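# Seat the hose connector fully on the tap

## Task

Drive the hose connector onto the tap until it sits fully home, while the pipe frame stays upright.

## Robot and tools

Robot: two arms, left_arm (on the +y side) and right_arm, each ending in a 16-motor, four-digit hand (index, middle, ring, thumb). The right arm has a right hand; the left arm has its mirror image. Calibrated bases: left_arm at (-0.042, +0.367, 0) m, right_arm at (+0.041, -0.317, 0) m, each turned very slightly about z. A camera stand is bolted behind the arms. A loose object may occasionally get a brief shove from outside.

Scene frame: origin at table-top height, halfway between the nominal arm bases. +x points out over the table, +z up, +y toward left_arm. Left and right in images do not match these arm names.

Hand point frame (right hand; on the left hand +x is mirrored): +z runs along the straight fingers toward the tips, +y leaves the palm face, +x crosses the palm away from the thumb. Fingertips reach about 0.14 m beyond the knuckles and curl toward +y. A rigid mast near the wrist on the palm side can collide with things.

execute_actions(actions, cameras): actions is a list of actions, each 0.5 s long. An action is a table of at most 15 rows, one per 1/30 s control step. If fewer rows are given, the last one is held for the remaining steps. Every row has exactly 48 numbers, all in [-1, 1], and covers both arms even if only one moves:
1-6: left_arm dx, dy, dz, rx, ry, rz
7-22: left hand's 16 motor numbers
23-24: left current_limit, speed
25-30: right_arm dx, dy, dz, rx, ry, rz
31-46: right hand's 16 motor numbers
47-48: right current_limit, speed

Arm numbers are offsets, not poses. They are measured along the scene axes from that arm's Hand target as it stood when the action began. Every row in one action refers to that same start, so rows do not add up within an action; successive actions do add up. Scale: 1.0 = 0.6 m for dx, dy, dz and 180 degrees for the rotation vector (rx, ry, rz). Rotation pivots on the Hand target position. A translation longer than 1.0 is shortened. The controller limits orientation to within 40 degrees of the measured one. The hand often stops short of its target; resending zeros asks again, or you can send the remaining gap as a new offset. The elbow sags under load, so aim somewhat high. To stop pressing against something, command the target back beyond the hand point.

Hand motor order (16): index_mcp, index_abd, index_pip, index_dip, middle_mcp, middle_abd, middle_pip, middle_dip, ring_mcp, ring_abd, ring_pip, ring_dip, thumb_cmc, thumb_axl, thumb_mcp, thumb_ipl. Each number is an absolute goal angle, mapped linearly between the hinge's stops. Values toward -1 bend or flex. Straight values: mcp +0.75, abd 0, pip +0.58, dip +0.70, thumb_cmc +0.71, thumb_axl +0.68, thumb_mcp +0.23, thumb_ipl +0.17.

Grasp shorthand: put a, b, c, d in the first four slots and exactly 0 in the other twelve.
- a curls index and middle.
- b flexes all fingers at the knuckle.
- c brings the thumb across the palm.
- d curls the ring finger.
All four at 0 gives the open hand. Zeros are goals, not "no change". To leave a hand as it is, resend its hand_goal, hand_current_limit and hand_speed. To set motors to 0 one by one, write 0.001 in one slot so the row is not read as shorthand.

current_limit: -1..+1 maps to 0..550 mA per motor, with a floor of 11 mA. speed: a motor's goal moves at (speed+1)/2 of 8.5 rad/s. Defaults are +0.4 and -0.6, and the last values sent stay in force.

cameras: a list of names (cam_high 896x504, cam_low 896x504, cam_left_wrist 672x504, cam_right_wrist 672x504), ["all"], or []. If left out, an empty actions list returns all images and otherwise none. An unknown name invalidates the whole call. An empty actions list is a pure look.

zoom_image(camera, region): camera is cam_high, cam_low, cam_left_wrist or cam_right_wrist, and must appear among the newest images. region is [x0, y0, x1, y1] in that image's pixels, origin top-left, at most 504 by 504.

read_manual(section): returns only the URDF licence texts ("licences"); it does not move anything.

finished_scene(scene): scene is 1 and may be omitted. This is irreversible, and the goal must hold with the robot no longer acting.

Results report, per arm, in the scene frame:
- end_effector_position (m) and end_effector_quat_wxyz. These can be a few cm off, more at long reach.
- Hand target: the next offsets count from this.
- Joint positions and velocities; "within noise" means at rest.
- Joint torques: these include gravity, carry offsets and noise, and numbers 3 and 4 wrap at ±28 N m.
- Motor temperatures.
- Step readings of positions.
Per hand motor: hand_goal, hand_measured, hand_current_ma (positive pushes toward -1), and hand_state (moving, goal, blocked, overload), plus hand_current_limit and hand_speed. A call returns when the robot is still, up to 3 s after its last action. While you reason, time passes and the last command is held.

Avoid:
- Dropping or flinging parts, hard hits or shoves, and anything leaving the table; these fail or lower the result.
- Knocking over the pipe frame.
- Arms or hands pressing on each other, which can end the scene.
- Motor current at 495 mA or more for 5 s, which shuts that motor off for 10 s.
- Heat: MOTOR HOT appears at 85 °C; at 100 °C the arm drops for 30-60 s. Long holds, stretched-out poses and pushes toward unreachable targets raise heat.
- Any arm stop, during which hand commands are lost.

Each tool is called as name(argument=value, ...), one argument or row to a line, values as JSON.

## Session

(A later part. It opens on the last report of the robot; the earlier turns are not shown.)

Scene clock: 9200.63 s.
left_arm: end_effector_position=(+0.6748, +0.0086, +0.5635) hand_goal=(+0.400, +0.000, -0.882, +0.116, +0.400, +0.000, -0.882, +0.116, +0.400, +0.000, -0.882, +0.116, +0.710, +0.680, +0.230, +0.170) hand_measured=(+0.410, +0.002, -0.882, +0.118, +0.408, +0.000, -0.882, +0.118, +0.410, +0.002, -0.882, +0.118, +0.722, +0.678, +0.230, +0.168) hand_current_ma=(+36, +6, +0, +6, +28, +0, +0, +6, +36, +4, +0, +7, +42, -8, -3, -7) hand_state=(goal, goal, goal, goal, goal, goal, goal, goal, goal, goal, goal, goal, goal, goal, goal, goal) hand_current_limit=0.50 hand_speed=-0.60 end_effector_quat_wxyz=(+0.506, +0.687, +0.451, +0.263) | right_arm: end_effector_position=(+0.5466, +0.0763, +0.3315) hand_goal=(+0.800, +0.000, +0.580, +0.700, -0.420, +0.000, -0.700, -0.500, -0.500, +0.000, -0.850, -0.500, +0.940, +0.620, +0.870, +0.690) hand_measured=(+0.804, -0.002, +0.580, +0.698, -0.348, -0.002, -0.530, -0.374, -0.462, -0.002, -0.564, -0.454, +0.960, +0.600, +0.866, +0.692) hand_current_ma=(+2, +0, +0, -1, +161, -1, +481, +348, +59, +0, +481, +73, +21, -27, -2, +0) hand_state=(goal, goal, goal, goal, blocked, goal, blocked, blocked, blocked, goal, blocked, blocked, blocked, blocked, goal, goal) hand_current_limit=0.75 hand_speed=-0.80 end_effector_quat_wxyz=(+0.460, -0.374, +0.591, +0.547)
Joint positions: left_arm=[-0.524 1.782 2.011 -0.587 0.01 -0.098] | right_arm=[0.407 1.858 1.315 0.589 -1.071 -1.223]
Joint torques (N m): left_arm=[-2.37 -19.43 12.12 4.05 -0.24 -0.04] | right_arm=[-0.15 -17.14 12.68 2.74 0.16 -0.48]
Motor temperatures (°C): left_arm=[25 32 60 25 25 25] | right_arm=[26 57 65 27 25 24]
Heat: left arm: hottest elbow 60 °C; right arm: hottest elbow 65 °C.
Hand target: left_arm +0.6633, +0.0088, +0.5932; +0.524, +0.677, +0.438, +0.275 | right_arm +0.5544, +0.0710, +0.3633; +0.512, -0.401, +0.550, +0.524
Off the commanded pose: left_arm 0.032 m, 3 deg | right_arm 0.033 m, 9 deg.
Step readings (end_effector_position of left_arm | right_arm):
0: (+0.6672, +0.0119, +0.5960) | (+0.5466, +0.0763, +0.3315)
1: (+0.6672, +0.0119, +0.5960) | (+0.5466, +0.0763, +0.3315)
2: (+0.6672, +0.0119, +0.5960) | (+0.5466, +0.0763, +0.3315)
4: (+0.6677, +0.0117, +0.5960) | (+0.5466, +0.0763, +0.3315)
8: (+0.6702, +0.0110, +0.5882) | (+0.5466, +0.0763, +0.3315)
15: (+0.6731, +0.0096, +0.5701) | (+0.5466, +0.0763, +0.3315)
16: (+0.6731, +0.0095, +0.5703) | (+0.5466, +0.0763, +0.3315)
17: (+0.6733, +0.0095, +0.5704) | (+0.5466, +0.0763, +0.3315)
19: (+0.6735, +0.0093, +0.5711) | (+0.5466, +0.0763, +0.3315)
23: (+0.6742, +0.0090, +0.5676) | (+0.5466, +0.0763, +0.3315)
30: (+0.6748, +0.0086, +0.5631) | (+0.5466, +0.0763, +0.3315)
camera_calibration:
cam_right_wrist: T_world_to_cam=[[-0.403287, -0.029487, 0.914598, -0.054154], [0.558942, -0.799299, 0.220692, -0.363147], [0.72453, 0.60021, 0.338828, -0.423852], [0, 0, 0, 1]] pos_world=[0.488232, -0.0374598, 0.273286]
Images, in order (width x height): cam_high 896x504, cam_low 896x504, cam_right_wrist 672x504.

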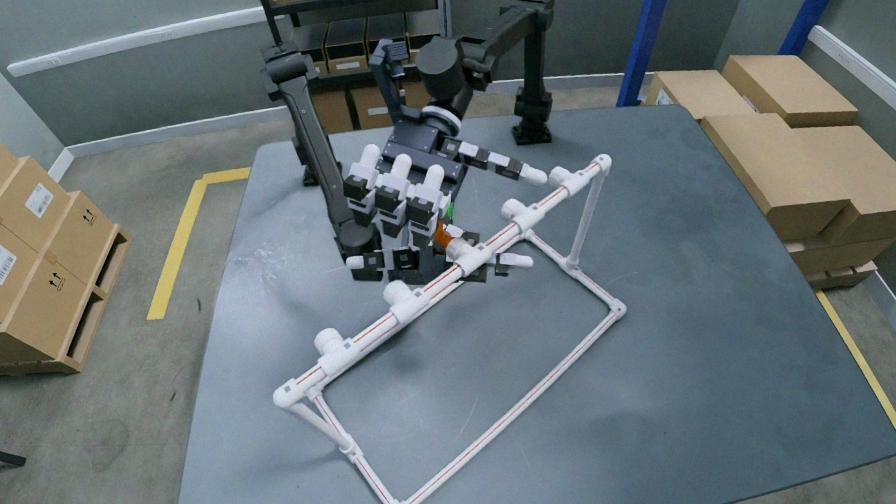

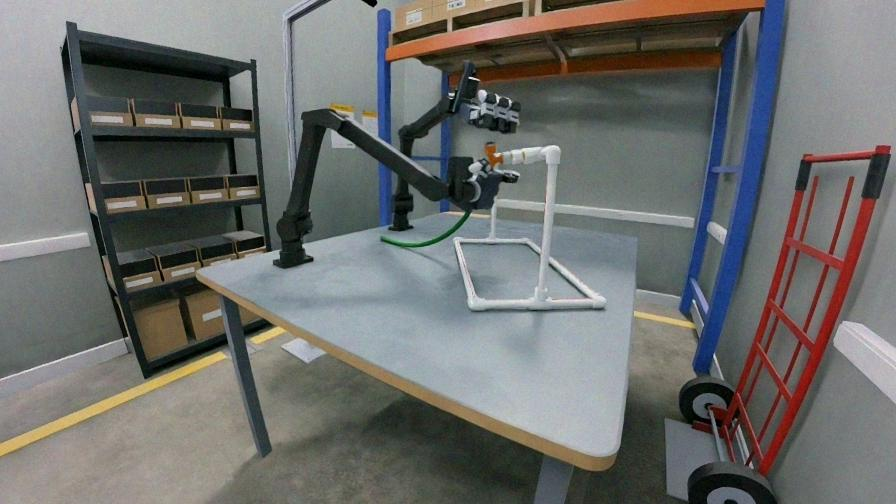

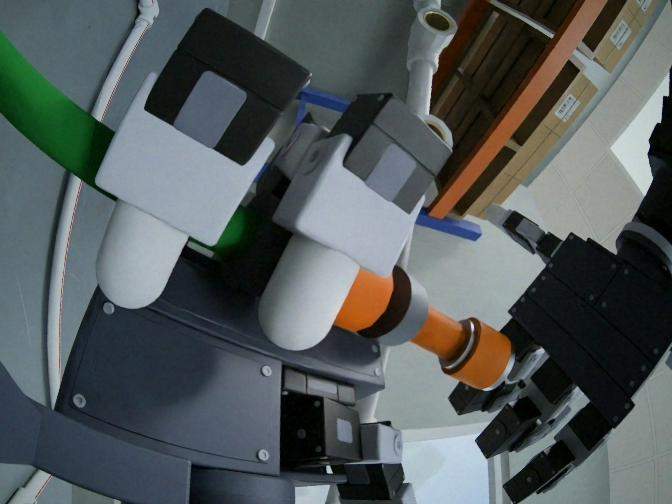

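execute_actions(
  actions=[
    [[-0.004,0,-0.02,0,0,0,0.4,0,-0.883,0.116,0.4,0,-0.883,0.116,0.4,0,-0.883,0.116,0.71,0.68,0.23,0.17,0.5,-0.6,0,0,0,0,0,0,0.8,0,0.58,0.7,-0.42,0,-0.7,-0.5,-0.5,0,-0.85,-0.5,0.94,0.62,0.87,0.69,0.75,-0.8],[-0.008,0,-0.035,0,0,0,0.4,0,-0.883,0.116,0.4,0,-0.883,0.116,0.4,0,-0.883,0.116,0.71,0.68,0.23,0.17,0.5,-0.6,0,0,0,0,0,0,0.8,0,0.58,0.7,-0.42,0,-0.7,-0.5,-0.5,0,-0.85,-0.5,0.94,0.62,0.87,0.69,0.75,-0.8]],
    [[0,0,-0.01,0,0,0,0.4,0,-0.883,0.116,0.4,0,-0.883,0.116,0.4,0,-0.883,0.116,0.71,0.68,0.23,0.17,0.5,-0.6,0,0,0,0,0,0,0.8,0,0.58,0.7,-0.42,0,-0.7,-0.5,-0.5,0,-0.85,-0.5,0.94,0.62,0.87,0.69,0.75,-0.8]],
  ],
  cameras=["cam_high", "cam_low", "cam_right_wrist"],
)

zoom_image(
  camera="cam_low",
  region=[430, 80, 570, 230],
)

zoom_image(
  camera="cam_right_wrist",
  region=[330, 220, 600, 440],
)

Scene clock: 9217.23 s.
left_arm: end_effector_position=(+0.6729, +0.0104, +0.5316) hand_goal=(+0.400, +0.000, -0.882, +0.116, +0.400, +0.000, -0.882, +0.116, +0.400, +0.000, -0.882, +0.116, +0.710, +0.680, +0.230, +0.170) hand_measured=(+0.410, +0.002, -0.882, +0.118, +0.408, +0.000, -0.882, +0.118, +0.410, +0.002, -0.882, +0.118, +0.722, +0.678, +0.230, +0.168) hand_current_ma=(+36, +6, +0, +6, +28, +0, +0, +6, +36, +4, +0, +7, +42, -8, -3, -7) hand_state=(goal, goal, goal, goal, goal, goal, goal, goal, goal, goal, goal, goal, goal, goal, goal, goal) hand_current_limit=0.50 hand_speed=-0.60 end_effector_quat_wxyz=(+0.503, +0.688, +0.453, +0.263) | right_arm: end_effector_position=(+0.5466, +0.0763, +0.3315) hand_goal=(+0.800, +0.000, +0.580, +0.700, -0.420, +0.000, -0.700, -0.500, -0.500, +0.000, -0.850, -0.500, +0.940, +0.620, +0.870, +0.690) hand_measured=(+0.804, -0.002, +0.580, +0.698, -0.348, -0.002, -0.530, -0.374, -0.462, -0.002, -0.564, -0.454, +0.960, +0.600, +0.866, +0.692) hand_current_ma=(+2, +0, +0, -1, +161, -1, +481, +348, +59, +0, +481, +73, +21, -27, -2, +0) hand_state=(goal, goal, goal, goal, blocked, goal, blocked, blocked, blocked, goal, blocked, blocked, blocked, blocked, goal, goal) hand_current_limit=0.75 hand_speed=-0.80 end_effector_quat_wxyz=(+0.460, -0.374, +0.591, +0.547)
Joint positions: left_arm=[-0.524 1.758 1.897 -0.503 0.006 -0.098] | right_arm=[0.407 1.858 1.315 0.589 -1.071 -1.223]
Joint torques (N m): left_arm=[-2.73 -19.78 12.22 4.12 -0.25 -0.06] | right_arm=[0.03 -17.9 12.56 2.76 0.11 -0.48]
Motor temperatures (°C): left_arm=[25 34 59 25 25 25] | right_arm=[26 57 65 27 25 24]
Heat: left arm: hottest elbow 59 °C; right arm: hottest elbow 65 °C.
Hand target: left_arm +0.6585, +0.0088, +0.5662; +0.524, +0.677, +0.438, +0.275 | right_arm +0.5544, +0.0710, +0.3633; +0.512, -0.401, +0.550, +0.524
Off the commanded pose: left_arm 0.038 m, 4 deg | right_arm 0.033 m, 9 deg.
Step readings (end_effector_position of left_arm | right_arm):
0: (+0.6748, +0.0086, +0.5635) | (+0.5466, +0.0763, +0.3315)
1: (+0.6749, +0.0087, +0.5633) | (+0.5466, +0.0763, +0.3315)
2: (+0.6750, +0.0086, +0.5625) | (+0.5466, +0.0763, +0.3315)
4: (+0.6738, +0.0096, +0.5596) | (+0.5466, +0.0763, +0.3315)
8: (+0.6724, +0.0107, +0.5460) | (+0.5466, +0.0763, +0.3315)
15: (+0.6736, +0.0100, +0.5343) | (+0.5466, +0.0763, +0.3315)
16: (+0.6736, +0.0100, +0.5344) | (+0.5466, +0.0763, +0.3315)
17: (+0.6735, +0.0100, +0.5349) | (+0.5466, +0.0763, +0.3315)
19: (+0.6731, +0.0102, +0.5355) | (+0.5466, +0.0763, +0.3315)
23: (+0.6727, +0.0105, +0.5342) | (+0.5466, +0.0763, +0.3315)
30: (+0.6729, +0.0104, +0.5317) | (+0.5466, +0.0763, +0.3315)
camera_calibration:
cam_right_wrist: T_world_to_cam=[[-0.403287, -0.029487, 0.914598, -0.054154], [0.558942, -0.799299, 0.220692, -0.363147], [0.72453, 0.60021, 0.338828, -0.423852], [0, 0, 0, 1]] pos_world=[0.488232, -0.0374598, 0.273286]
Images, in order (width x height): cam_high 896x504, cam_low 896x504, cam_right_wrist 672x504.

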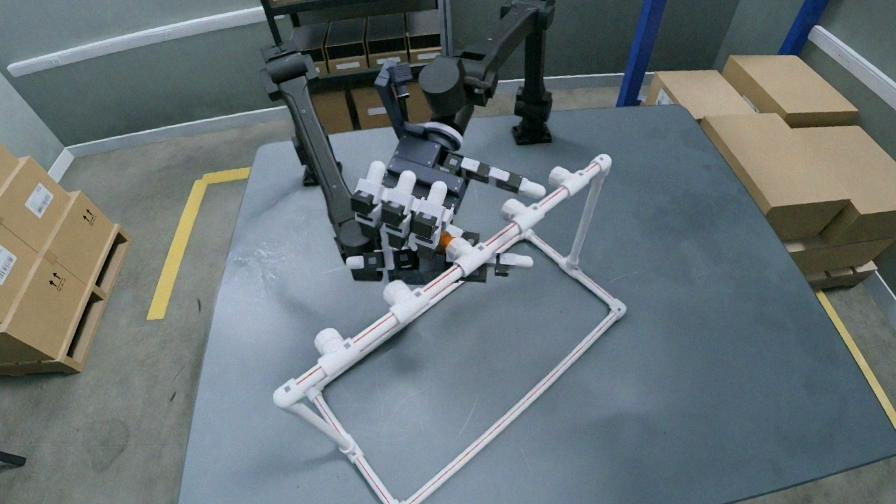

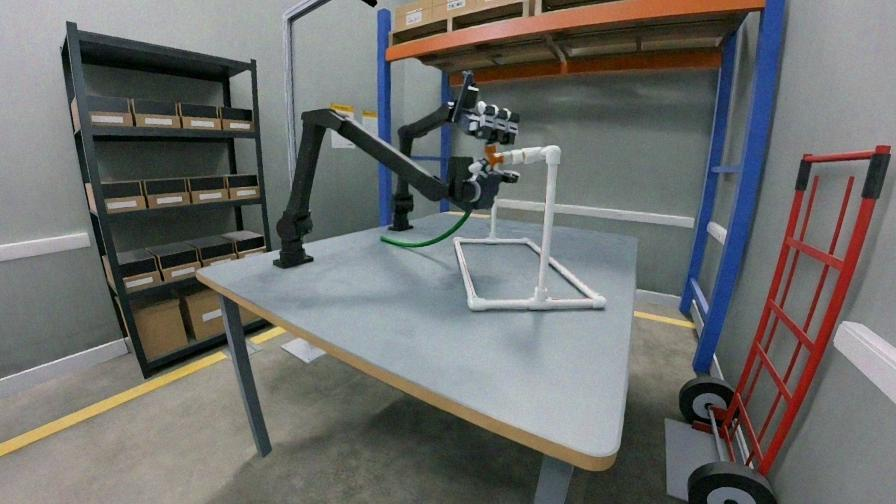

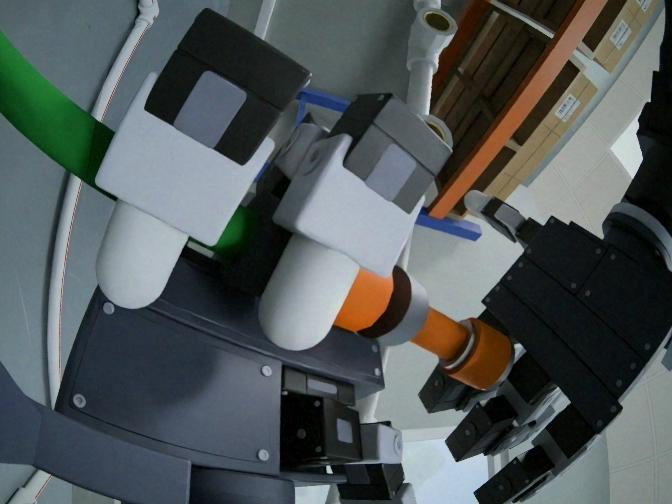

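Scaled by 3.360 from the camera's 896x504 image, which has a finer 1280x720 frame.

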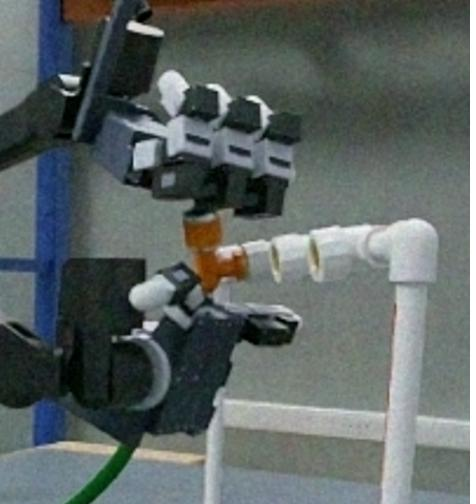

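Scaled by 1.867 from the camera's 672x504 image, which has a finer 960x720 frame.

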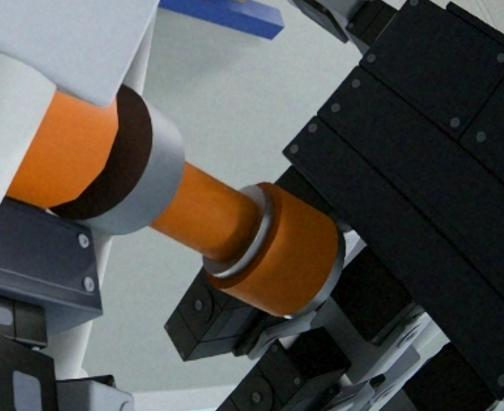

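execute_actions(
  actions=[
    [[-0.002,0,-0.02,0,0,0,0.4,0,-0.883,0.116,0.4,0,-0.883,0.116,0.4,0,-0.883,0.116,0.71,0.68,0.23,0.17,0.5,-0.6,0,0,0,0,0,0,0.8,0,0.58,0.7,-0.42,0,-0.7,-0.5,-0.5,0,-0.85,-0.5,0.94,0.62,0.87,0.69,0.75,-0.8]],
    [[-0.002,0,-0.02,0,0,0,0.4,0,-0.883,0.116,0.4,0,-0.883,0.116,0.4,0,-0.883,0.116,0.71,0.68,0.23,0.17,0.5,-0.6,0,0,0,0,0,0,0.8,0,0.58,0.7,-0.42,0,-0.7,-0.5,-0.5,0,-0.85,-0.5,0.94,0.62,0.87,0.69,0.75,-0.8]],
  ],
  cameras=["cam_high", "cam_low", "cam_right_wrist"],
)

zoom_image(
  camera="cam_low",
  region=[430, 80, 570, 230],
)

zoom_image(
  camera="cam_right_wrist",
  region=[330, 220, 600, 440],
)

Scene clock: 9228.90 s.
left_arm: end_effector_position=(+0.6674, +0.0136, +0.5247) hand_goal=(+0.400, +0.000, -0.882, +0.116, +0.400, +0.000, -0.882, +0.116, +0.400, +0.000, -0.882, +0.116, +0.710, +0.680, +0.230, +0.170) hand_measured=(+0.410, +0.002, -0.882, +0.118, +0.408, +0.000, -0.882, +0.118, +0.410, +0.002, -0.882, +0.118, +0.722, +0.678, +0.230, +0.168) hand_current_ma=(+36, +6, +0, +6, +28, +0, +0, +6, +36, +4, +0, +7, +42, -8, -3, -6) hand_state=(goal, goal, goal, goal, goal, goal, goal, goal, goal, goal, goal, goal, goal, goal, goal, goal) hand_current_limit=0.50 hand_speed=-0.60 end_effector_quat_wxyz=(+0.513, +0.680, +0.449, +0.270) | right_arm: end_effector_position=(+0.5466, +0.0763, +0.3315) hand_goal=(+0.800, +0.000, +0.580, +0.700, -0.420, +0.000, -0.700, -0.500, -0.500, +0.000, -0.850, -0.500, +0.940, +0.620, +0.870, +0.690) hand_measured=(+0.804, -0.002, +0.580, +0.698, -0.348, -0.002, -0.530, -0.374, -0.462, -0.002, -0.564, -0.454, +0.960, +0.600, +0.866, +0.692) hand_current_ma=(+2, +0, +0, -1, +161, -1, +481, +348, +59, +0, +481, +73, +21, -27, -2, +0) hand_state=(goal, goal, goal, goal, blocked, goal, blocked, blocked, blocked, goal, blocked, blocked, blocked, blocked, goal, goal) hand_current_limit=0.75 hand_speed=-0.80 end_effector_quat_wxyz=(+0.460, -0.374, +0.591, +0.547)
Joint positions: left_arm=[-0.524 1.734 1.826 -0.426 0.003 -0.098] | right_arm=[0.407 1.858 1.315 0.589 -1.071 -1.223]
Joint torques (N m): left_arm=[-2.84 -18.73 11.38 3.59 -0.2 -0.06] | right_arm=[-0.15 -17.44 12.55 2.69 0.13 -0.45]
Motor temperatures (°C): left_arm=[25 36 59 25 25 25] | right_arm=[26 57 65 27 25 24]
Heat: left arm: hottest elbow 59 °C; right arm: hottest elbow 65 °C.
Hand target: left_arm +0.6560, +0.0088, +0.5424; +0.524, +0.677, +0.438, +0.275 | right_arm +0.5544, +0.0710, +0.3633; +0.512, -0.401, +0.550, +0.524
Off the commanded pose: left_arm 0.022 m, 2 deg | right_arm 0.033 m, 9 deg.
Step readings (end_effector_position of left_arm | right_arm):
0: (+0.6729, +0.0104, +0.5316) | (+0.5466, +0.0763, +0.3315)
1: (+0.6729, +0.0103, +0.5315) | (+0.5466, +0.0763, +0.3315)
2: (+0.6728, +0.0105, +0.5313) | (+0.5466, +0.0763, +0.3315)
4: (+0.6720, +0.0110, +0.5299) | (+0.5466, +0.0763, +0.3315)
8: (+0.6713, +0.0113, +0.5239) | (+0.5466, +0.0763, +0.3315)
15: (+0.6710, +0.0115, +0.5244) | (+0.5466, +0.0763, +0.3315)
16: (+0.6711, +0.0115, +0.5241) | (+0.5466, +0.0763, +0.3315)
17: (+0.6709, +0.0116, +0.5239) | (+0.5466, +0.0763, +0.3315)
19: (+0.6700, +0.0121, +0.5239) | (+0.5466, +0.0763, +0.3315)
23: (+0.6680, +0.0133, +0.5246) | (+0.5466, +0.0763, +0.3315)
30: (+0.6674, +0.0137, +0.5247) | (+0.5466, +0.0763, +0.3315)
camera_calibration:
cam_right_wrist: T_world_to_cam=[[-0.403287, -0.029487, 0.914598, -0.054154], [0.558942, -0.799299, 0.220692, -0.363147], [0.72453, 0.60021, 0.338828, -0.423852], [0, 0, 0, 1]] pos_world=[0.488232, -0.0374598, 0.273286]
Images, in order (width x height): cam_high 896x504, cam_low 896x504, cam_right_wrist 672x504.

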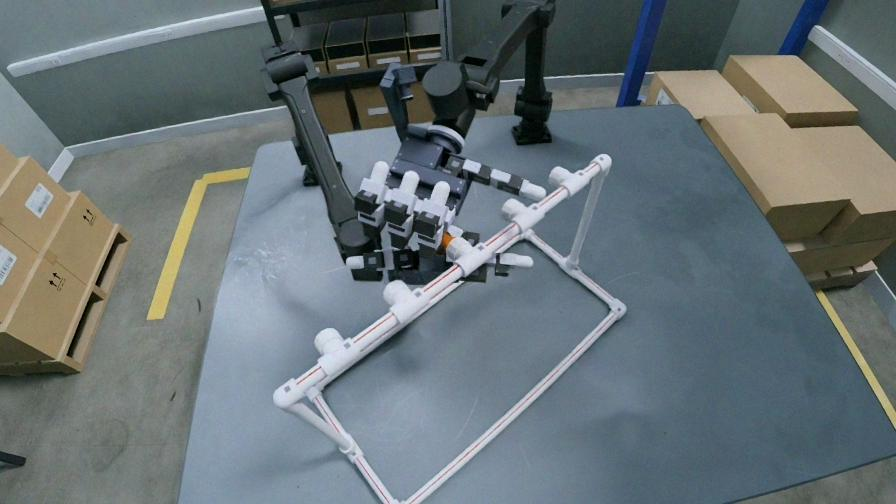

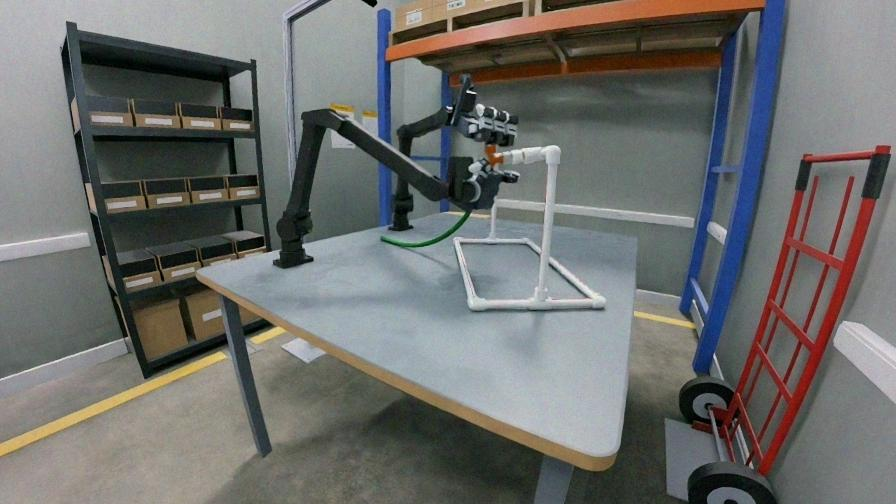

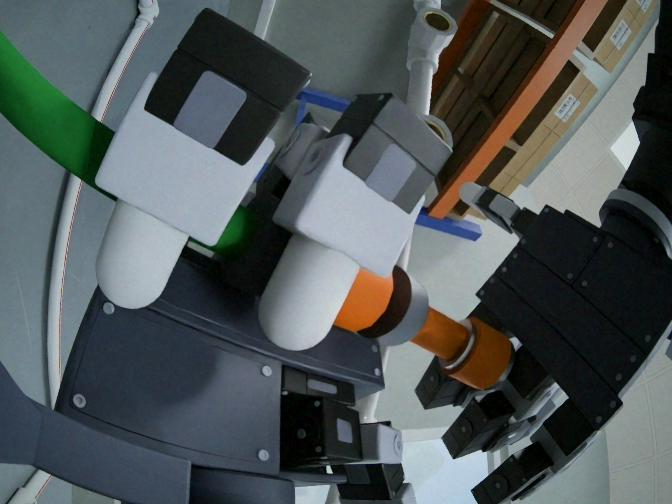

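Scaled by 3.360 from the camera's 896x504 image, which has a finer 1280x720 frame.

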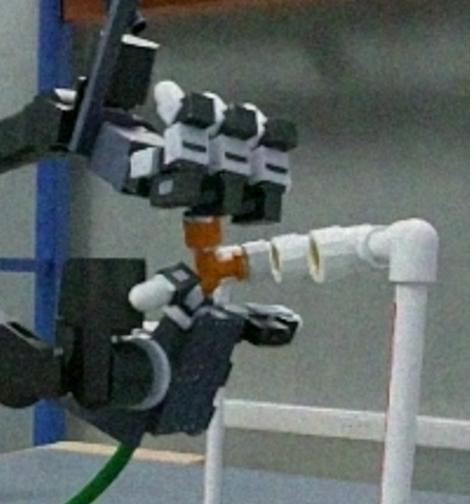

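Scaled by 1.867 from the camera's 672x504 image, which has a finer 960x720 frame.

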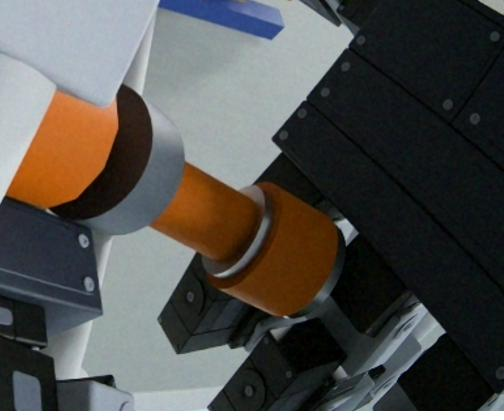

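execute_actions(
  actions=[
    [[0.015,0.005,-0.15,0,0,0,0.4,0,-0.883,0.116,0.4,0,-0.883,0.116,0.4,0,-0.883,0.116,0.71,0.68,0.23,0.17,0.5,-0.6,0,0,0,0,0,0,0.8,0,0.58,0.7,-0.42,0,-0.7,-0.5,-0.5,0,-0.85,-0.5,0.94,0.62,0.87,0.69,0.75,-0.8],[0.015,0.005,-0.32,0,0,0,0.4,0,-0.883,0.116,0.4,0,-0.883,0.116,0.4,0,-0.883,0.116,0.71,0.68,0.23,0.17,0.5,-0.6,0,0,0,0,0,0,0.8,0,0.58,0.7,-0.42,0,-0.7,-0.5,-0.5,0,-0.85,-0.5,0.94,0.62,0.87,0.69,0.75,-0.8]],
    [[0,0,0,0,0,0,0.4,0,-0.883,0.116,0.4,0,-0.883,0.116,0.4,0,-0.883,0.116,0.71,0.68,0.23,0.17,0.5,-0.6,-0.005,0.002,0.08,0.005,-0.012,-0.005,0.8,0,0.58,0.7,-0.42,0,-0.7,-0.5,-0.5,0,-0.85,-0.5,0.94,0.62,0.87,0.69,0.75,-0.8],[0,0,0,0,0,0,0.4,0,-0.883,0.116,0.4,0,-0.883,0.116,0.4,0,-0.883,0.116,0.71,0.68,0.23,0.17,0.5,-0.6,-0.01,0.004,0.17,0.008,-0.022,-0.008,0.8,0,0.58,0.7,-0.42,0,-0.7,-0.5,-0.5,0,-0.85,-0.5,0.94,0.62,0.87,0.69,0.75,-0.8]],
  ],
  cameras=["cam_right_wrist", "cam_low"],
)

zoom_image(
  camera="cam_right_wrist",
  region=[340, 240, 500, 360],
)

Scene clock: 9264.10 s.
left_arm: end_effector_position=(+0.6656, +0.0143, +0.5231) hand_goal=(+0.400, +0.000, -0.882, +0.116, +0.400, +0.000, -0.882, +0.116, +0.400, +0.000, -0.882, +0.116, +0.710, +0.680, +0.230, +0.170) hand_measured=(+0.410, +0.002, -0.882, +0.118, +0.408, +0.000, -0.882, +0.118, +0.410, +0.002, -0.882, +0.118, +0.722, +0.678, +0.230, +0.168) hand_current_ma=(+36, +6, +0, +6, +28, +0, +0, +6, +36, +4, +0, +7, +42, -8, -3, -6) hand_state=(goal, goal, goal, goal, goal, goal, goal, goal, goal, goal, goal, goal, goal, goal, goal, goal) hand_current_limit=0.50 hand_speed=-0.60 end_effector_quat_wxyz=(+0.518, +0.677, +0.445, +0.273) | right_arm: end_effector_position=(+0.5496, +0.0775, +0.3376) hand_goal=(+0.800, +0.000, +0.580, +0.700, -0.420, +0.000, -0.700, -0.500, -0.500, +0.000, -0.850, -0.500, +0.940, +0.620, +0.870, +0.690) hand_measured=(+0.804, -0.002, +0.580, +0.698, -0.348, +0.000, -0.530, -0.374, -0.462, -0.002, -0.564, -0.454, +0.962, +0.588, +0.862, +0.690) hand_current_ma=(+2, +0, +0, -1, +161, +0, +481, +348, +59, +0, +481, +73, +22, -53, -6, +0) hand_state=(goal, goal, goal, goal, blocked, goal, blocked, blocked, blocked, goal, blocked, blocked, blocked, blocked, goal, goal) hand_current_limit=0.75 hand_speed=-0.80 end_effector_quat_wxyz=(+0.447, -0.360, +0.616, +0.540)
Joint positions: left_arm=[-0.524 1.727 1.802 -0.395 0.003 -0.095] | right_arm=[0.407 1.826 1.315 0.477 -1.043 -1.25]
Joint torques (N m): left_arm=[-1.79 -16.38 13.26 1.95 -0.11 -0.16] | right_arm=[0.38 -24.47 18.1 1.99 0.2 -0.26]
Motor temperatures (°C): left_arm=[25 36 57 25 25 25] | right_arm=[26 57 65 27 25 24]
Heat: left arm: hottest elbow 57 °C; right arm: hottest elbow 65 °C.
Hand target: left_arm +0.6674, +0.0136, +0.5236; +0.513, +0.680, +0.449, +0.270 | right_arm +0.5483, +0.0734, +0.4653; +0.543, -0.406, +0.530, +0.510
Off the commanded pose: left_arm 0.002 m, 1 deg | right_arm 0.128 m, 16 deg.
led back after a hold (right arm): the arm was led back toward your command in small steps, so it may still be short of it.
Step readings (end_effector_position of left_arm | right_arm):
0: (+0.6674, +0.0136, +0.5244) | (+0.5466, +0.0763, +0.3315)
1: (+0.6674, +0.0136, +0.5237) | (+0.5466, +0.0763, +0.3315)
2: (+0.6671, +0.0138, +0.5220) | (+0.5466, +0.0763, +0.3315) HELD (not all sent) left_arm
4: (+0.6656, +0.0144, +0.5242) | (+0.5466, +0.0763, +0.3315) HELD (not all sent) left_arm
8: (+0.6656, +0.0144, +0.5235) | (+0.5466, +0.0763, +0.3315) HELD (not all sent) left_arm
15: (+0.6656, +0.0144, +0.5231) | (+0.5466, +0.0763, +0.3315) HELD (not all sent) left_arm
16: (+0.6656, +0.0144, +0.5231) | (+0.5466, +0.0763, +0.3315) HELD (not all sent) right_arm
17: (+0.6656, +0.0144, +0.5231) | (+0.5466, +0.0763, +0.3315)
19: (+0.6656, +0.0144, +0.5231) | (+0.5469, +0.0764, +0.3314)
23: (+0.6656, +0.0144, +0.5231) | (+0.5479, +0.0767, +0.3356)
30: (+0.6656, +0.0143, +0.5231) | (+0.5495, +0.0773, +0.3377)
HELD (not all sent) left_arm: steps 2 to 15.
HELD (not all sent) right_arm: step 16.
pose unreachable (left arm): on one or more control steps of this call, first in action 0 (counted from 0), this arm could not follow its commanded pose, so it was not sent that pose on those steps. It may still have moved: this result reports where it is.
cause: moving toward the commanded pose would bring a part of the arm too close to another arm (a part of this arm just beyond joint 6 (wrist roll) and a part of the right arm just beyond its joint 5 (wrist yaw), along the way the arms are being sent, or toward where that arm still pushes).
pose unreachable (right arm): on one or more control steps of this call, first in action 1 (counted from 0), this arm could not follow its commanded pose, so it was not sent that pose on those steps. It may still have moved: this result reports where it is.
cause: moving toward the commanded pose would bring a part of the arm too close to another arm (a part of this arm just beyond joint 5 (wrist yaw) and a part of the left arm just beyond its joint 6 (wrist roll), at the place that arm was heading or pushing toward when its own hold began).
camera_calibration:
cam_right_wrist: T_world_to_cam=[[-0.35841, 0.0113526, 0.933495, -0.0928104], [0.546962, -0.80778, 0.219827, -0.357699], [0.756554, 0.589375, 0.283307, -0.426825], [0, 0, 0, 1]] pos_world=[0.4853, -0.0363281, 0.286192]
Images, in order (width x height): cam_low 896x504, cam_right_wrist 672x504.

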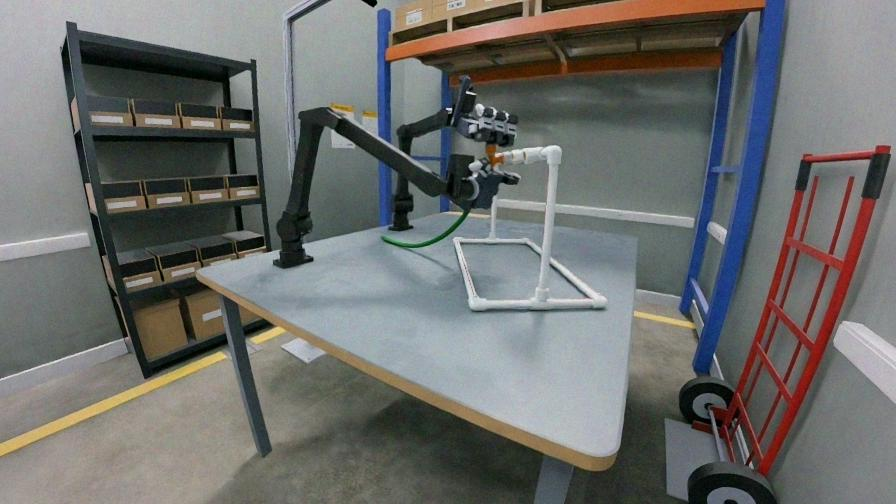

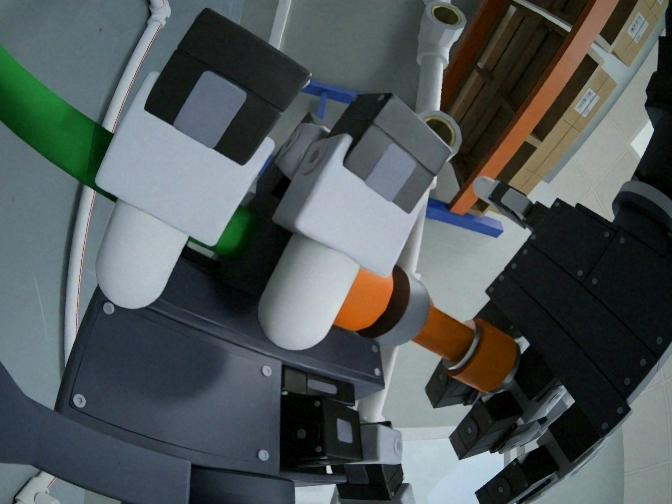

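Scaled by 3.150 from the camera's 672x504 image, which has a finer 960x720 frame.

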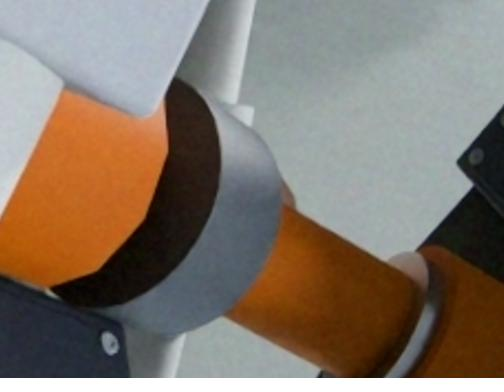

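execute_actions(
  actions=[
    [[0,0,0.05,0,0,0,0.4,0,-0.883,0.116,0.4,0,-0.883,0.116,0.4,0,-0.883,0.116,0.71,0.68,0.23,0.17,0.5,-0.6,0,0,-0.08,-0.004,0.01,0.004,0.8,0,0.58,0.7,-0.42,0,-0.7,-0.5,-0.5,0,-0.85,-0.5,0.94,0.62,0.87,0.69,0.75,-0.8],[0,0,0.1,0,0,0,0.4,0,-0.883,0.116,0.4,0,-0.883,0.116,0.4,0,-0.883,0.116,0.71,0.68,0.23,0.17,0.5,-0.6,0,0,-0.16,-0.007,0.02,0.007,0.8,0,0.58,0.7,-0.42,0,-0.7,-0.5,-0.5,0,-0.85,-0.5,0.94,0.62,0.87,0.69,0.75,-0.8]],
  ],
  cameras=["cam_right_wrist", "cam_high"],
)

zoom_image(
  camera="cam_right_wrist",
  region=[340, 240, 500, 360],
)

Scene clock: 9290.17 s.
left_arm: end_effector_position=(+0.6674, +0.0133, +0.5490) hand_goal=(+0.400, +0.000, -0.882, +0.116, +0.400, +0.000, -0.882, +0.116, +0.400, +0.000, -0.882, +0.116, +0.710, +0.680, +0.230, +0.170) hand_measured=(+0.410, +0.002, -0.882, +0.118, +0.408, +0.000, -0.882, +0.118, +0.410, +0.002, -0.882, +0.118, +0.722, +0.678, +0.230, +0.168) hand_current_ma=(+36, +6, +0, +6, +28, +0, +0, +6, +36, +4, +0, +7, +43, -8, -3, -7) hand_state=(goal, goal, goal, goal, goal, goal, goal, goal, goal, goal, goal, goal, goal, goal, goal, goal) hand_current_limit=0.50 hand_speed=-0.60 end_effector_quat_wxyz=(+0.495, +0.693, +0.455, +0.261) | right_arm: end_effector_position=(+0.5480, +0.0770, +0.3320) hand_goal=(+0.800, +0.000, +0.580, +0.700, -0.420, +0.000, -0.700, -0.500, -0.500, +0.000, -0.850, -0.500, +0.940, +0.620, +0.870, +0.690) hand_measured=(+0.804, -0.002, +0.580, +0.698, -0.348, +0.000, -0.530, -0.374, -0.462, -0.002, -0.564, -0.454, +0.962, +0.588, +0.862, +0.688) hand_current_ma=(+2, +0, +0, -1, +161, +0, +481, +348, +59, +0, +481, +73, +23, -53, -6, -1) hand_state=(goal, goal, goal, goal, blocked, goal, blocked, blocked, blocked, goal, blocked, blocked, blocked, blocked, goal, goal) hand_current_limit=0.75 hand_speed=-0.80 end_effector_quat_wxyz=(+0.466, -0.374, +0.593, +0.540)
Joint positions: left_arm=[-0.524 1.751 1.947 -0.58 0.003 -0.094] | right_arm=[0.407 1.852 1.315 0.57 -1.056 -1.246]
Joint torques (N m): left_arm=[-1.73 -16.62 16.75 2.86 -0.11 -0.16] | right_arm=[0.03 -18.02 11.79 3.21 -0.08 -0.31]
Motor temperatures (°C): left_arm=[25 34 57 25 25 25] | right_arm=[26 59 74 27 25 24]
Heat: left arm: hottest elbow 57 °C; right arm: hottest elbow 74 °C.
Hand target: left_arm +0.6674, +0.0136, +0.5837; +0.513, +0.680, +0.449, +0.270 | right_arm +0.5484, +0.0734, +0.3693; +0.516, -0.401, +0.548, +0.523
Off the commanded pose: left_arm 0.035 m, 3 deg | right_arm 0.038 m, 9 deg.
Step readings (end_effector_position of left_arm | right_arm):
0: (+0.6656, +0.0143, +0.5231) | (+0.5496, +0.0775, +0.3376)
1: (+0.6656, +0.0143, +0.5229) | (+0.5496, +0.0775, +0.3376)
2: (+0.6654, +0.0143, +0.5239) | (+0.5496, +0.0775, +0.3376)
4: (+0.6650, +0.0146, +0.5269) | (+0.5490, +0.0773, +0.3368)
8: (+0.6636, +0.0154, +0.5362) | (+0.5482, +0.0772, +0.3333)
15: (+0.6613, +0.0166, +0.5591) | (+0.5479, +0.0771, +0.3323)
camera_calibration:
cam_right_wrist: T_world_to_cam=[[-0.412681, -0.0169056, 0.910719, -0.0486847], [0.544449, -0.806145, 0.231746, -0.358633], [0.730253, 0.591477, 0.341884, -0.428921], [0, 0, 0, 1]] pos_world=[0.488387, -0.0362366, 0.274091]
Images, in order (width x height): cam_high 896x504, cam_right_wrist 672x504.

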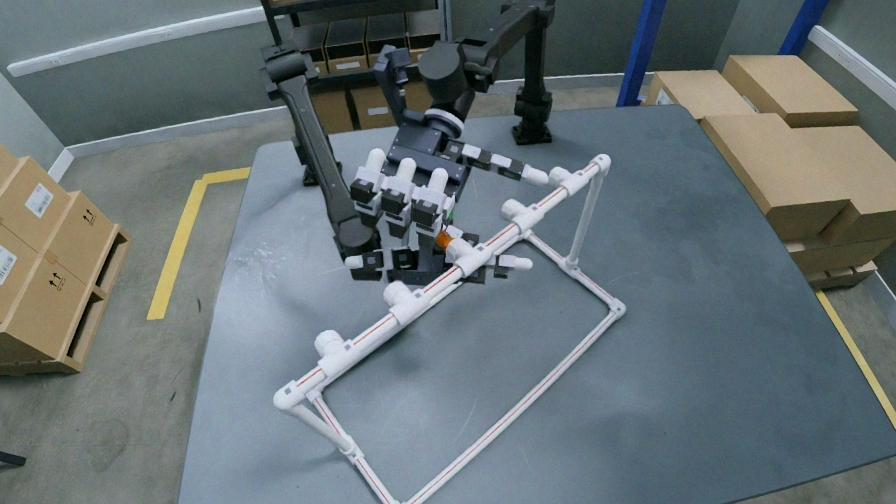

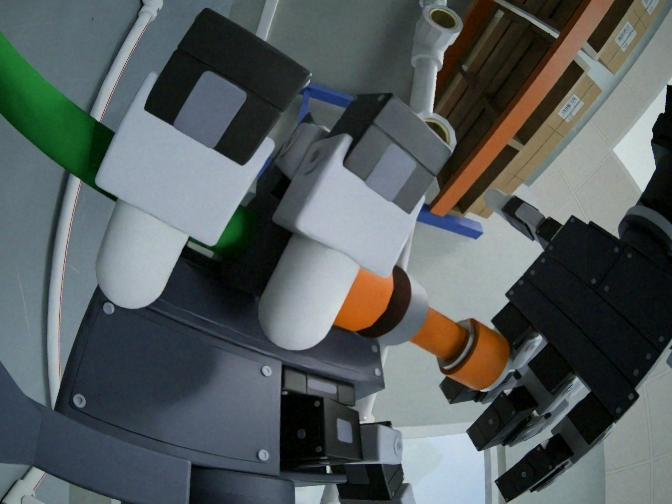

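Scaled by 3.150 from the camera's 672x504 image, which has a finer 960x720 frame.

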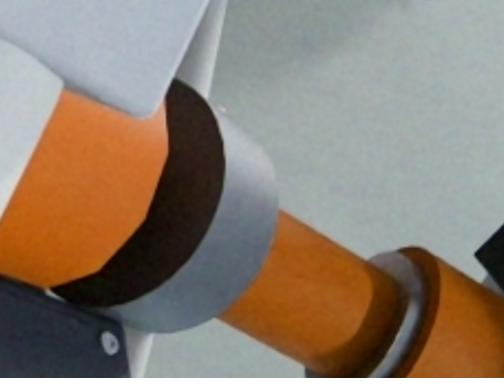

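execute_actions(
  actions=[
    [[0,0.02,0.04,0,0,0,0.4,0,-0.883,0.116,0.4,0,-0.883,0.116,0.4,0,-0.883,0.116,0.71,0.68,0.23,0.17,0.5,-0.6,0,0,-0.02,0,0,0,0.8,0,0.58,0.7,-0.42,0,-0.7,-0.5,-0.5,0,-0.85,-0.5,0.94,0.62,0.87,0.69,0.75,-0.8],[0.01,0.1,0.05,0,0,0,0.4,0,-0.883,0.116,0.4,0,-0.883,0.116,0.4,0,-0.883,0.116,0.71,0.68,0.23,0.17,0.5,-0.6,0,0,-0.02,0,0,0,0.8,0,0.58,0.7,-0.42,0,-0.7,-0.5,-0.5,0,-0.85,-0.5,0.94,0.62,0.87,0.69,0.75,-0.8]],
    [[0.005,0.1,-0.02,0,0,0,0.4,0,-0.883,0.116,0.4,0,-0.883,0.116,0.4,0,-0.883,0.116,0.71,0.68,0.23,0.17,0.5,-0.6,0,0,0,0,0,0,0.8,0,0.58,0.7,-0.42,0,-0.7,-0.5,-0.5,0,-0.85,-0.5,0.94,0.62,0.87,0.69,0.75,-0.8],[0.01,0.185,-0.06,0,0,0,0.4,0,-0.883,0.116,0.4,0,-0.883,0.116,0.4,0,-0.883,0.116,0.71,0.68,0.23,0.17,0.5,-0.6,0,0,0,0,0,0,0.8,0,0.58,0.7,-0.42,0,-0.7,-0.5,-0.5,0,-0.85,-0.5,0.94,0.62,0.87,0.69,0.75,-0.8]],
  ],
  cameras=["cam_low", "cam_high"],
)

zoom_image(
  camera="cam_low",
  region=[430, 80, 570, 230],
)

zoom_image(
  camera="cam_high",
  region=[370, 130, 530, 290],
)

Scene clock: 9419.97 s.
left_arm: end_effector_position=(+0.6900, +0.1884, +0.5489) hand_goal=(+0.400, +0.000, -0.882, +0.116, +0.400, +0.000, -0.882, +0.116, +0.400, +0.000, -0.882, +0.116, +0.710, +0.680, +0.230, +0.170) hand_measured=(+0.410, +0.002, -0.882, +0.118, +0.408, +0.000, -0.882, +0.118, +0.410, +0.002, -0.882, +0.118, +0.722, +0.678, +0.230, +0.168) hand_current_ma=(+36, +6, +0, +6, +28, +0, +0, +6, +36, +4, +0, +7, +43, -8, -4, -7) hand_state=(goal, goal, goal, goal, goal, goal, goal, goal, goal, goal, goal, goal, goal, goal, goal, goal) hand_current_limit=0.50 hand_speed=-0.60 end_effector_quat_wxyz=(+0.497, +0.686, +0.468, +0.253) | right_arm: end_effector_position=(+0.5483, +0.0768, +0.3316) hand_goal=(+0.800, +0.000, +0.580, +0.700, -0.420, +0.000, -0.700, -0.500, -0.500, +0.000, -0.850, -0.500, +0.940, +0.620, +0.870, +0.690) hand_measured=(+0.804, -0.002, +0.580, +0.698, -0.348, +0.000, -0.530, -0.374, -0.462, -0.002, -0.564, -0.454, +0.962, +0.598, +0.866, +0.688) hand_current_ma=(+2, +0, +0, -1, +161, +0, +481, +348, +59, +0, +481, +73, +23, -31, -3, -1) hand_state=(goal, goal, goal, goal, blocked, goal, blocked, blocked, blocked, goal, blocked, blocked, blocked, blocked, goal, goal) hand_current_limit=0.75 hand_speed=-0.80 end_effector_quat_wxyz=(+0.469, -0.374, +0.588, +0.542)
Joint positions: left_arm=[-0.232 1.638 1.808 -0.572 0.27 -0.014] | right_arm=[0.407 1.859 1.315 0.602 -1.057 -1.23]
Joint torques (N m): left_arm=[-2.2 -17.32 12.26 4.07 0.1 0] | right_arm=[0.56 -17.96 10.95 3.06 0 -0.41]
Motor temperatures (°C): left_arm=[25 35 68 25 25 25] | right_arm=[26 53 64 27 25 24]
Heat: left arm: hottest elbow 68 °C; right arm: hottest elbow 64 °C.
Hand target: left_arm +0.6795, +0.1847, +0.5775; +0.513, +0.680, +0.449, +0.270 | right_arm +0.5483, +0.0734, +0.3573; +0.516, -0.401, +0.548, +0.523
Off the commanded pose: left_arm 0.031 m, 4 deg | right_arm 0.026 m, 8 deg.
Step readings (end_effector_position of left_arm | right_arm):
0: (+0.6674, +0.0133, +0.5490) | (+0.5480, +0.0770, +0.3320)
1: (+0.6674, +0.0133, +0.5489) | (+0.5480, +0.0770, +0.3321)
2: (+0.6671, +0.0130, +0.5488) | (+0.5479, +0.0770, +0.3320)
4: (+0.6684, +0.0155, +0.5467) | (+0.5479, +0.0770, +0.3316)
8: (+0.6735, +0.0298, +0.5443) | (+0.5481, +0.0769, +0.3315)
15: (+0.6891, +0.0729, +0.5467) | (+0.5482, +0.0768, +0.3317)
16: (+0.6898, +0.0756, +0.5477) | (+0.5482, +0.0768, +0.3315)
17: (+0.6896, +0.0773, +0.5494) | (+0.5482, +0.0768, +0.3316)
19: (+0.6870, +0.0827, +0.5492) | (+0.5482, +0.0768, +0.3317)
23: (+0.6826, +0.1237, +0.5465) | (+0.5483, +0.0768, +0.3316)
30: (+0.6929, +0.2022, +0.5536) | (+0.5483, +0.0768, +0.3316)
Images, in order (width x height): cam_high 896x504, cam_low 896x504.

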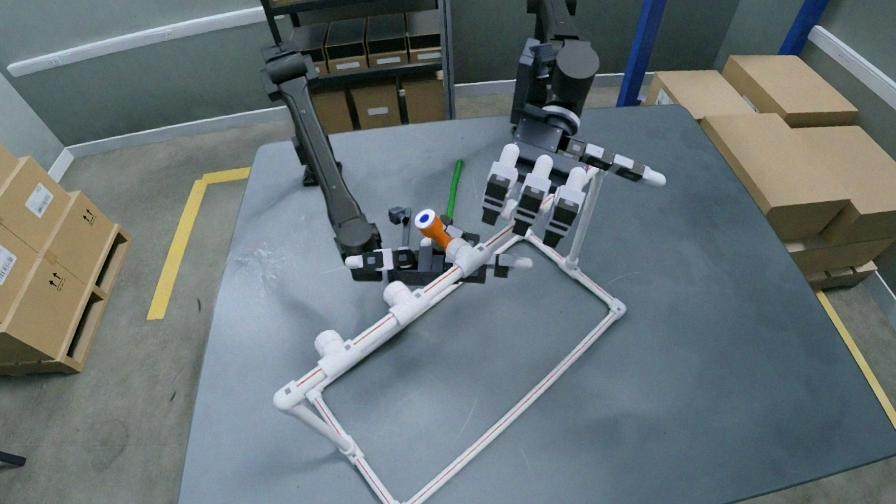

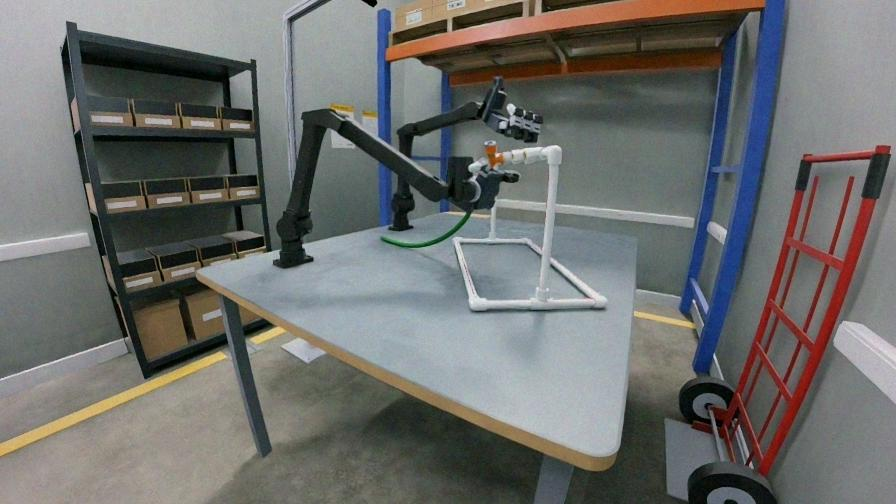

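Scaled by 3.360 from the camera's 896x504 image, which has a finer 1280x720 frame.

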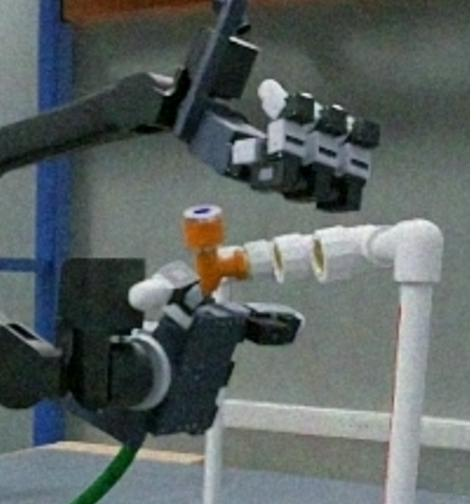

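Scaled by 3.150 from the camera's 896x504 image, which has a finer 1280x720 frame.

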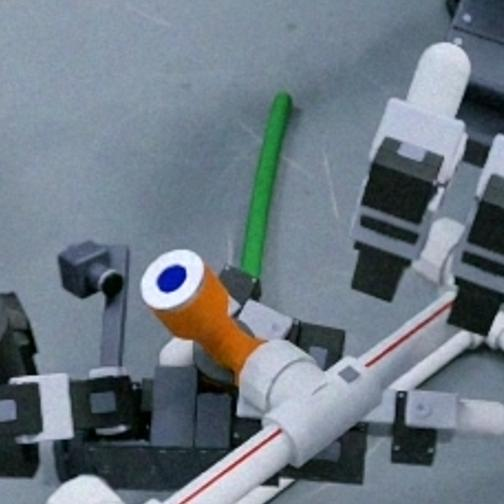

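execute_actions(
  actions=[
    [[0,0,-0.03,0,0,0,0.4,0,-0.883,0.116,0.4,0,-0.883,0.116,0.4,0,-0.883,0.116,0.71,0.68,0.23,0.17,0.5,-0.6,0,0,0,0,0,0,0.8,0,0.58,0.7,-0.42,0,-0.7,-0.5,-0.5,0,-0.85,-0.5,0.94,0.62,0.87,0.69,0.75,-0.8],[0,0,-0.06,0,0,0,0.4,0,-0.883,0.116,0.4,0,-0.883,0.116,0.4,0,-0.883,0.116,0.71,0.68,0.23,0.17,0.5,-0.6,0,0,0,0,0,0,0.8,0,0.58,0.7,-0.42,0,-0.7,-0.5,-0.5,0,-0.85,-0.5,0.94,0.62,0.87,0.69,0.75,-0.8]],
    [[0,0,-0.02,0,0,0,0.4,0,-0.883,0.116,0.4,0,-0.883,0.116,0.4,0,-0.883,0.116,0.71,0.68,0.23,0.17,0.5,-0.6,0,0,0,0,0,0,0.8,0,0.58,0.7,-0.42,0,-0.7,-0.5,-0.5,0,-0.85,-0.5,0.94,0.62,0.87,0.69,0.75,-0.8]],
    [[0,0,-0.02,0,0,0,0.4,0,-0.883,0.116,0.4,0,-0.883,0.116,0.4,0,-0.883,0.116,0.71,0.68,0.23,0.17,0.5,-0.6,0,0,0,0,0,0,0.8,0,0.58,0.7,-0.42,0,-0.7,-0.5,-0.5,0,-0.85,-0.5,0.94,0.62,0.87,0.69,0.75,-0.8]],
  ],
  cameras=["cam_low", "cam_high"],
)

zoom_image(
  camera="cam_low",
  region=[430, 80, 570, 230],
)

Scene clock: 9443.73 s.
left_arm: end_effector_position=(+0.6880, +0.1885, +0.4950) hand_goal=(+0.400, +0.000, -0.882, +0.116, +0.400, +0.000, -0.882, +0.116, +0.400, +0.000, -0.882, +0.116, +0.710, +0.680, +0.230, +0.170) hand_measured=(+0.410, +0.002, -0.882, +0.118, +0.408, +0.000, -0.882, +0.118, +0.402, +0.002, -0.882, +0.118, +0.722, +0.678, +0.230, +0.168) hand_current_ma=(+36, +6, +0, +6, +28, +0, +0, +6, +6, +4, +0, +7, +43, -8, -4, -7) hand_state=(goal, goal, goal, goal, goal, goal, goal, goal, goal, goal, goal, goal, goal, goal, goal, goal) hand_current_limit=0.50 hand_speed=-0.60 end_effector_quat_wxyz=(+0.501, +0.684, +0.464, +0.257) | right_arm: end_effector_position=(+0.5483, +0.0768, +0.3316) hand_goal=(+0.800, +0.000, +0.580, +0.700, -0.420, +0.000, -0.700, -0.500, -0.500, +0.000, -0.850, -0.500, +0.940, +0.620, +0.870, +0.690) hand_measured=(+0.804, -0.002, +0.580, +0.698, -0.348, +0.000, -0.530, -0.374, -0.462, -0.002, -0.564, -0.454, +0.962, +0.598, +0.866, +0.688) hand_current_ma=(+2, +0, +0, -1, +161, +0, +481, +348, +59, +0, +481, +73, +23, -31, -3, -1) hand_state=(goal, goal, goal, goal, blocked, goal, blocked, blocked, blocked, goal, blocked, blocked, blocked, blocked, goal, goal) hand_current_limit=0.75 hand_speed=-0.80 end_effector_quat_wxyz=(+0.469, -0.374, +0.588, +0.542)
Joint positions: left_arm=[-0.232 1.618 1.632 -0.405 0.272 -0.013] | right_arm=[0.407 1.859 1.315 0.602 -1.057 -1.23]
Joint torques (N m): left_arm=[-2.32 -17.08 11.85 3.99 0.04 -0.01] | right_arm=[0.32 -18.2 10.99 3.08 -0.01 -0.42]
Motor temperatures (°C): left_arm=[25 34 64 25 25 25] | right_arm=[26 54 62 27 25 24]
Heat: left arm: hottest elbow 64 °C; right arm: hottest elbow 62 °C.
Hand target: left_arm +0.6794, +0.1847, +0.5178; +0.513, +0.680, +0.449, +0.270 | right_arm +0.5483, +0.0734, +0.3574; +0.516, -0.401, +0.548, +0.523
Off the commanded pose: left_arm 0.025 m, 3 deg | right_arm 0.026 m, 8 deg.
Step readings (end_effector_position of left_arm | right_arm):
0: (+0.6900, +0.1884, +0.5489) | (+0.5483, +0.0768, +0.3316)
1: (+0.6901, +0.1884, +0.5486) | (+0.5483, +0.0768, +0.3316)
2: (+0.6902, +0.1884, +0.5478) | (+0.5483, +0.0768, +0.3316)
4: (+0.6888, +0.1886, +0.5443) | (+0.5483, +0.0768, +0.3316)
8: (+0.6871, +0.1889, +0.5252) | (+0.5483, +0.0768, +0.3316)
15: (+0.6879, +0.1888, +0.5104) | (+0.5483, +0.0768, +0.3316)
16: (+0.6879, +0.1888, +0.5111) | (+0.5483, +0.0768, +0.3316)
17: (+0.6880, +0.1888, +0.5120) | (+0.5483, +0.0768, +0.3316)
19: (+0.6880, +0.1888, +0.5127) | (+0.5483, +0.0768, +0.3316)
23: (+0.6882, +0.1887, +0.5060) | (+0.5483, +0.0768, +0.3316)
30: (+0.6882, +0.1887, +0.5009) | (+0.5483, +0.0768, +0.3316)
31: (+0.6882, +0.1887, +0.5010) | (+0.5483, +0.0768, +0.3316)
32: (+0.6883, +0.1887, +0.5009) | (+0.5483, +0.0768, +0.3316)
34: (+0.6882, +0.1887, +0.4999) | (+0.5483, +0.0768, +0.3316)
38: (+0.6881, +0.1885, +0.4947) | (+0.5483, +0.0768, +0.3316)
45: (+0.6880, +0.1885, +0.4949) | (+0.5483, +0.0768, +0.3316)
Images, in order (width x height): cam_high 896x504, cam_low 896x504.

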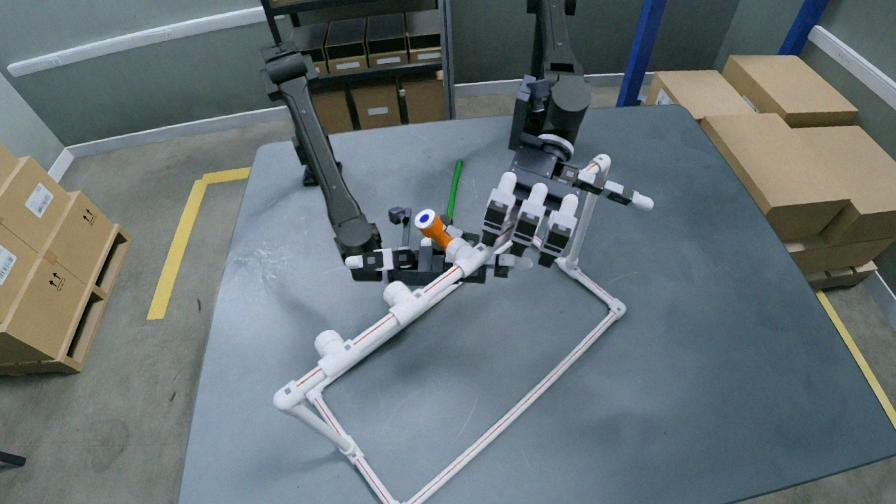

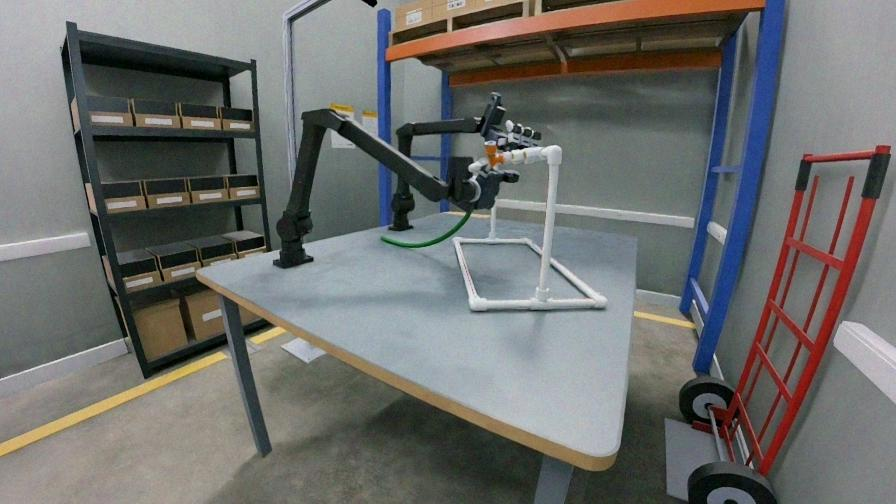

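Scaled by 3.360 from the camera's 896x504 image, which has a finer 1280x720 frame.

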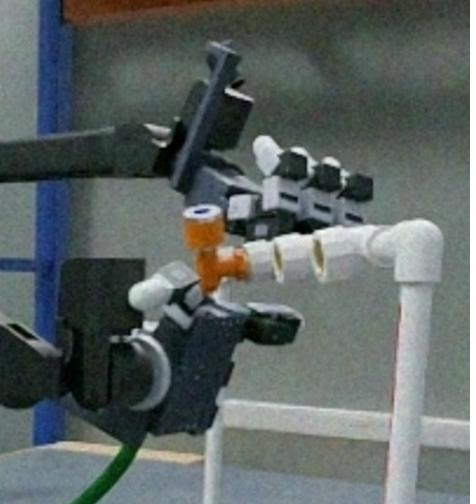

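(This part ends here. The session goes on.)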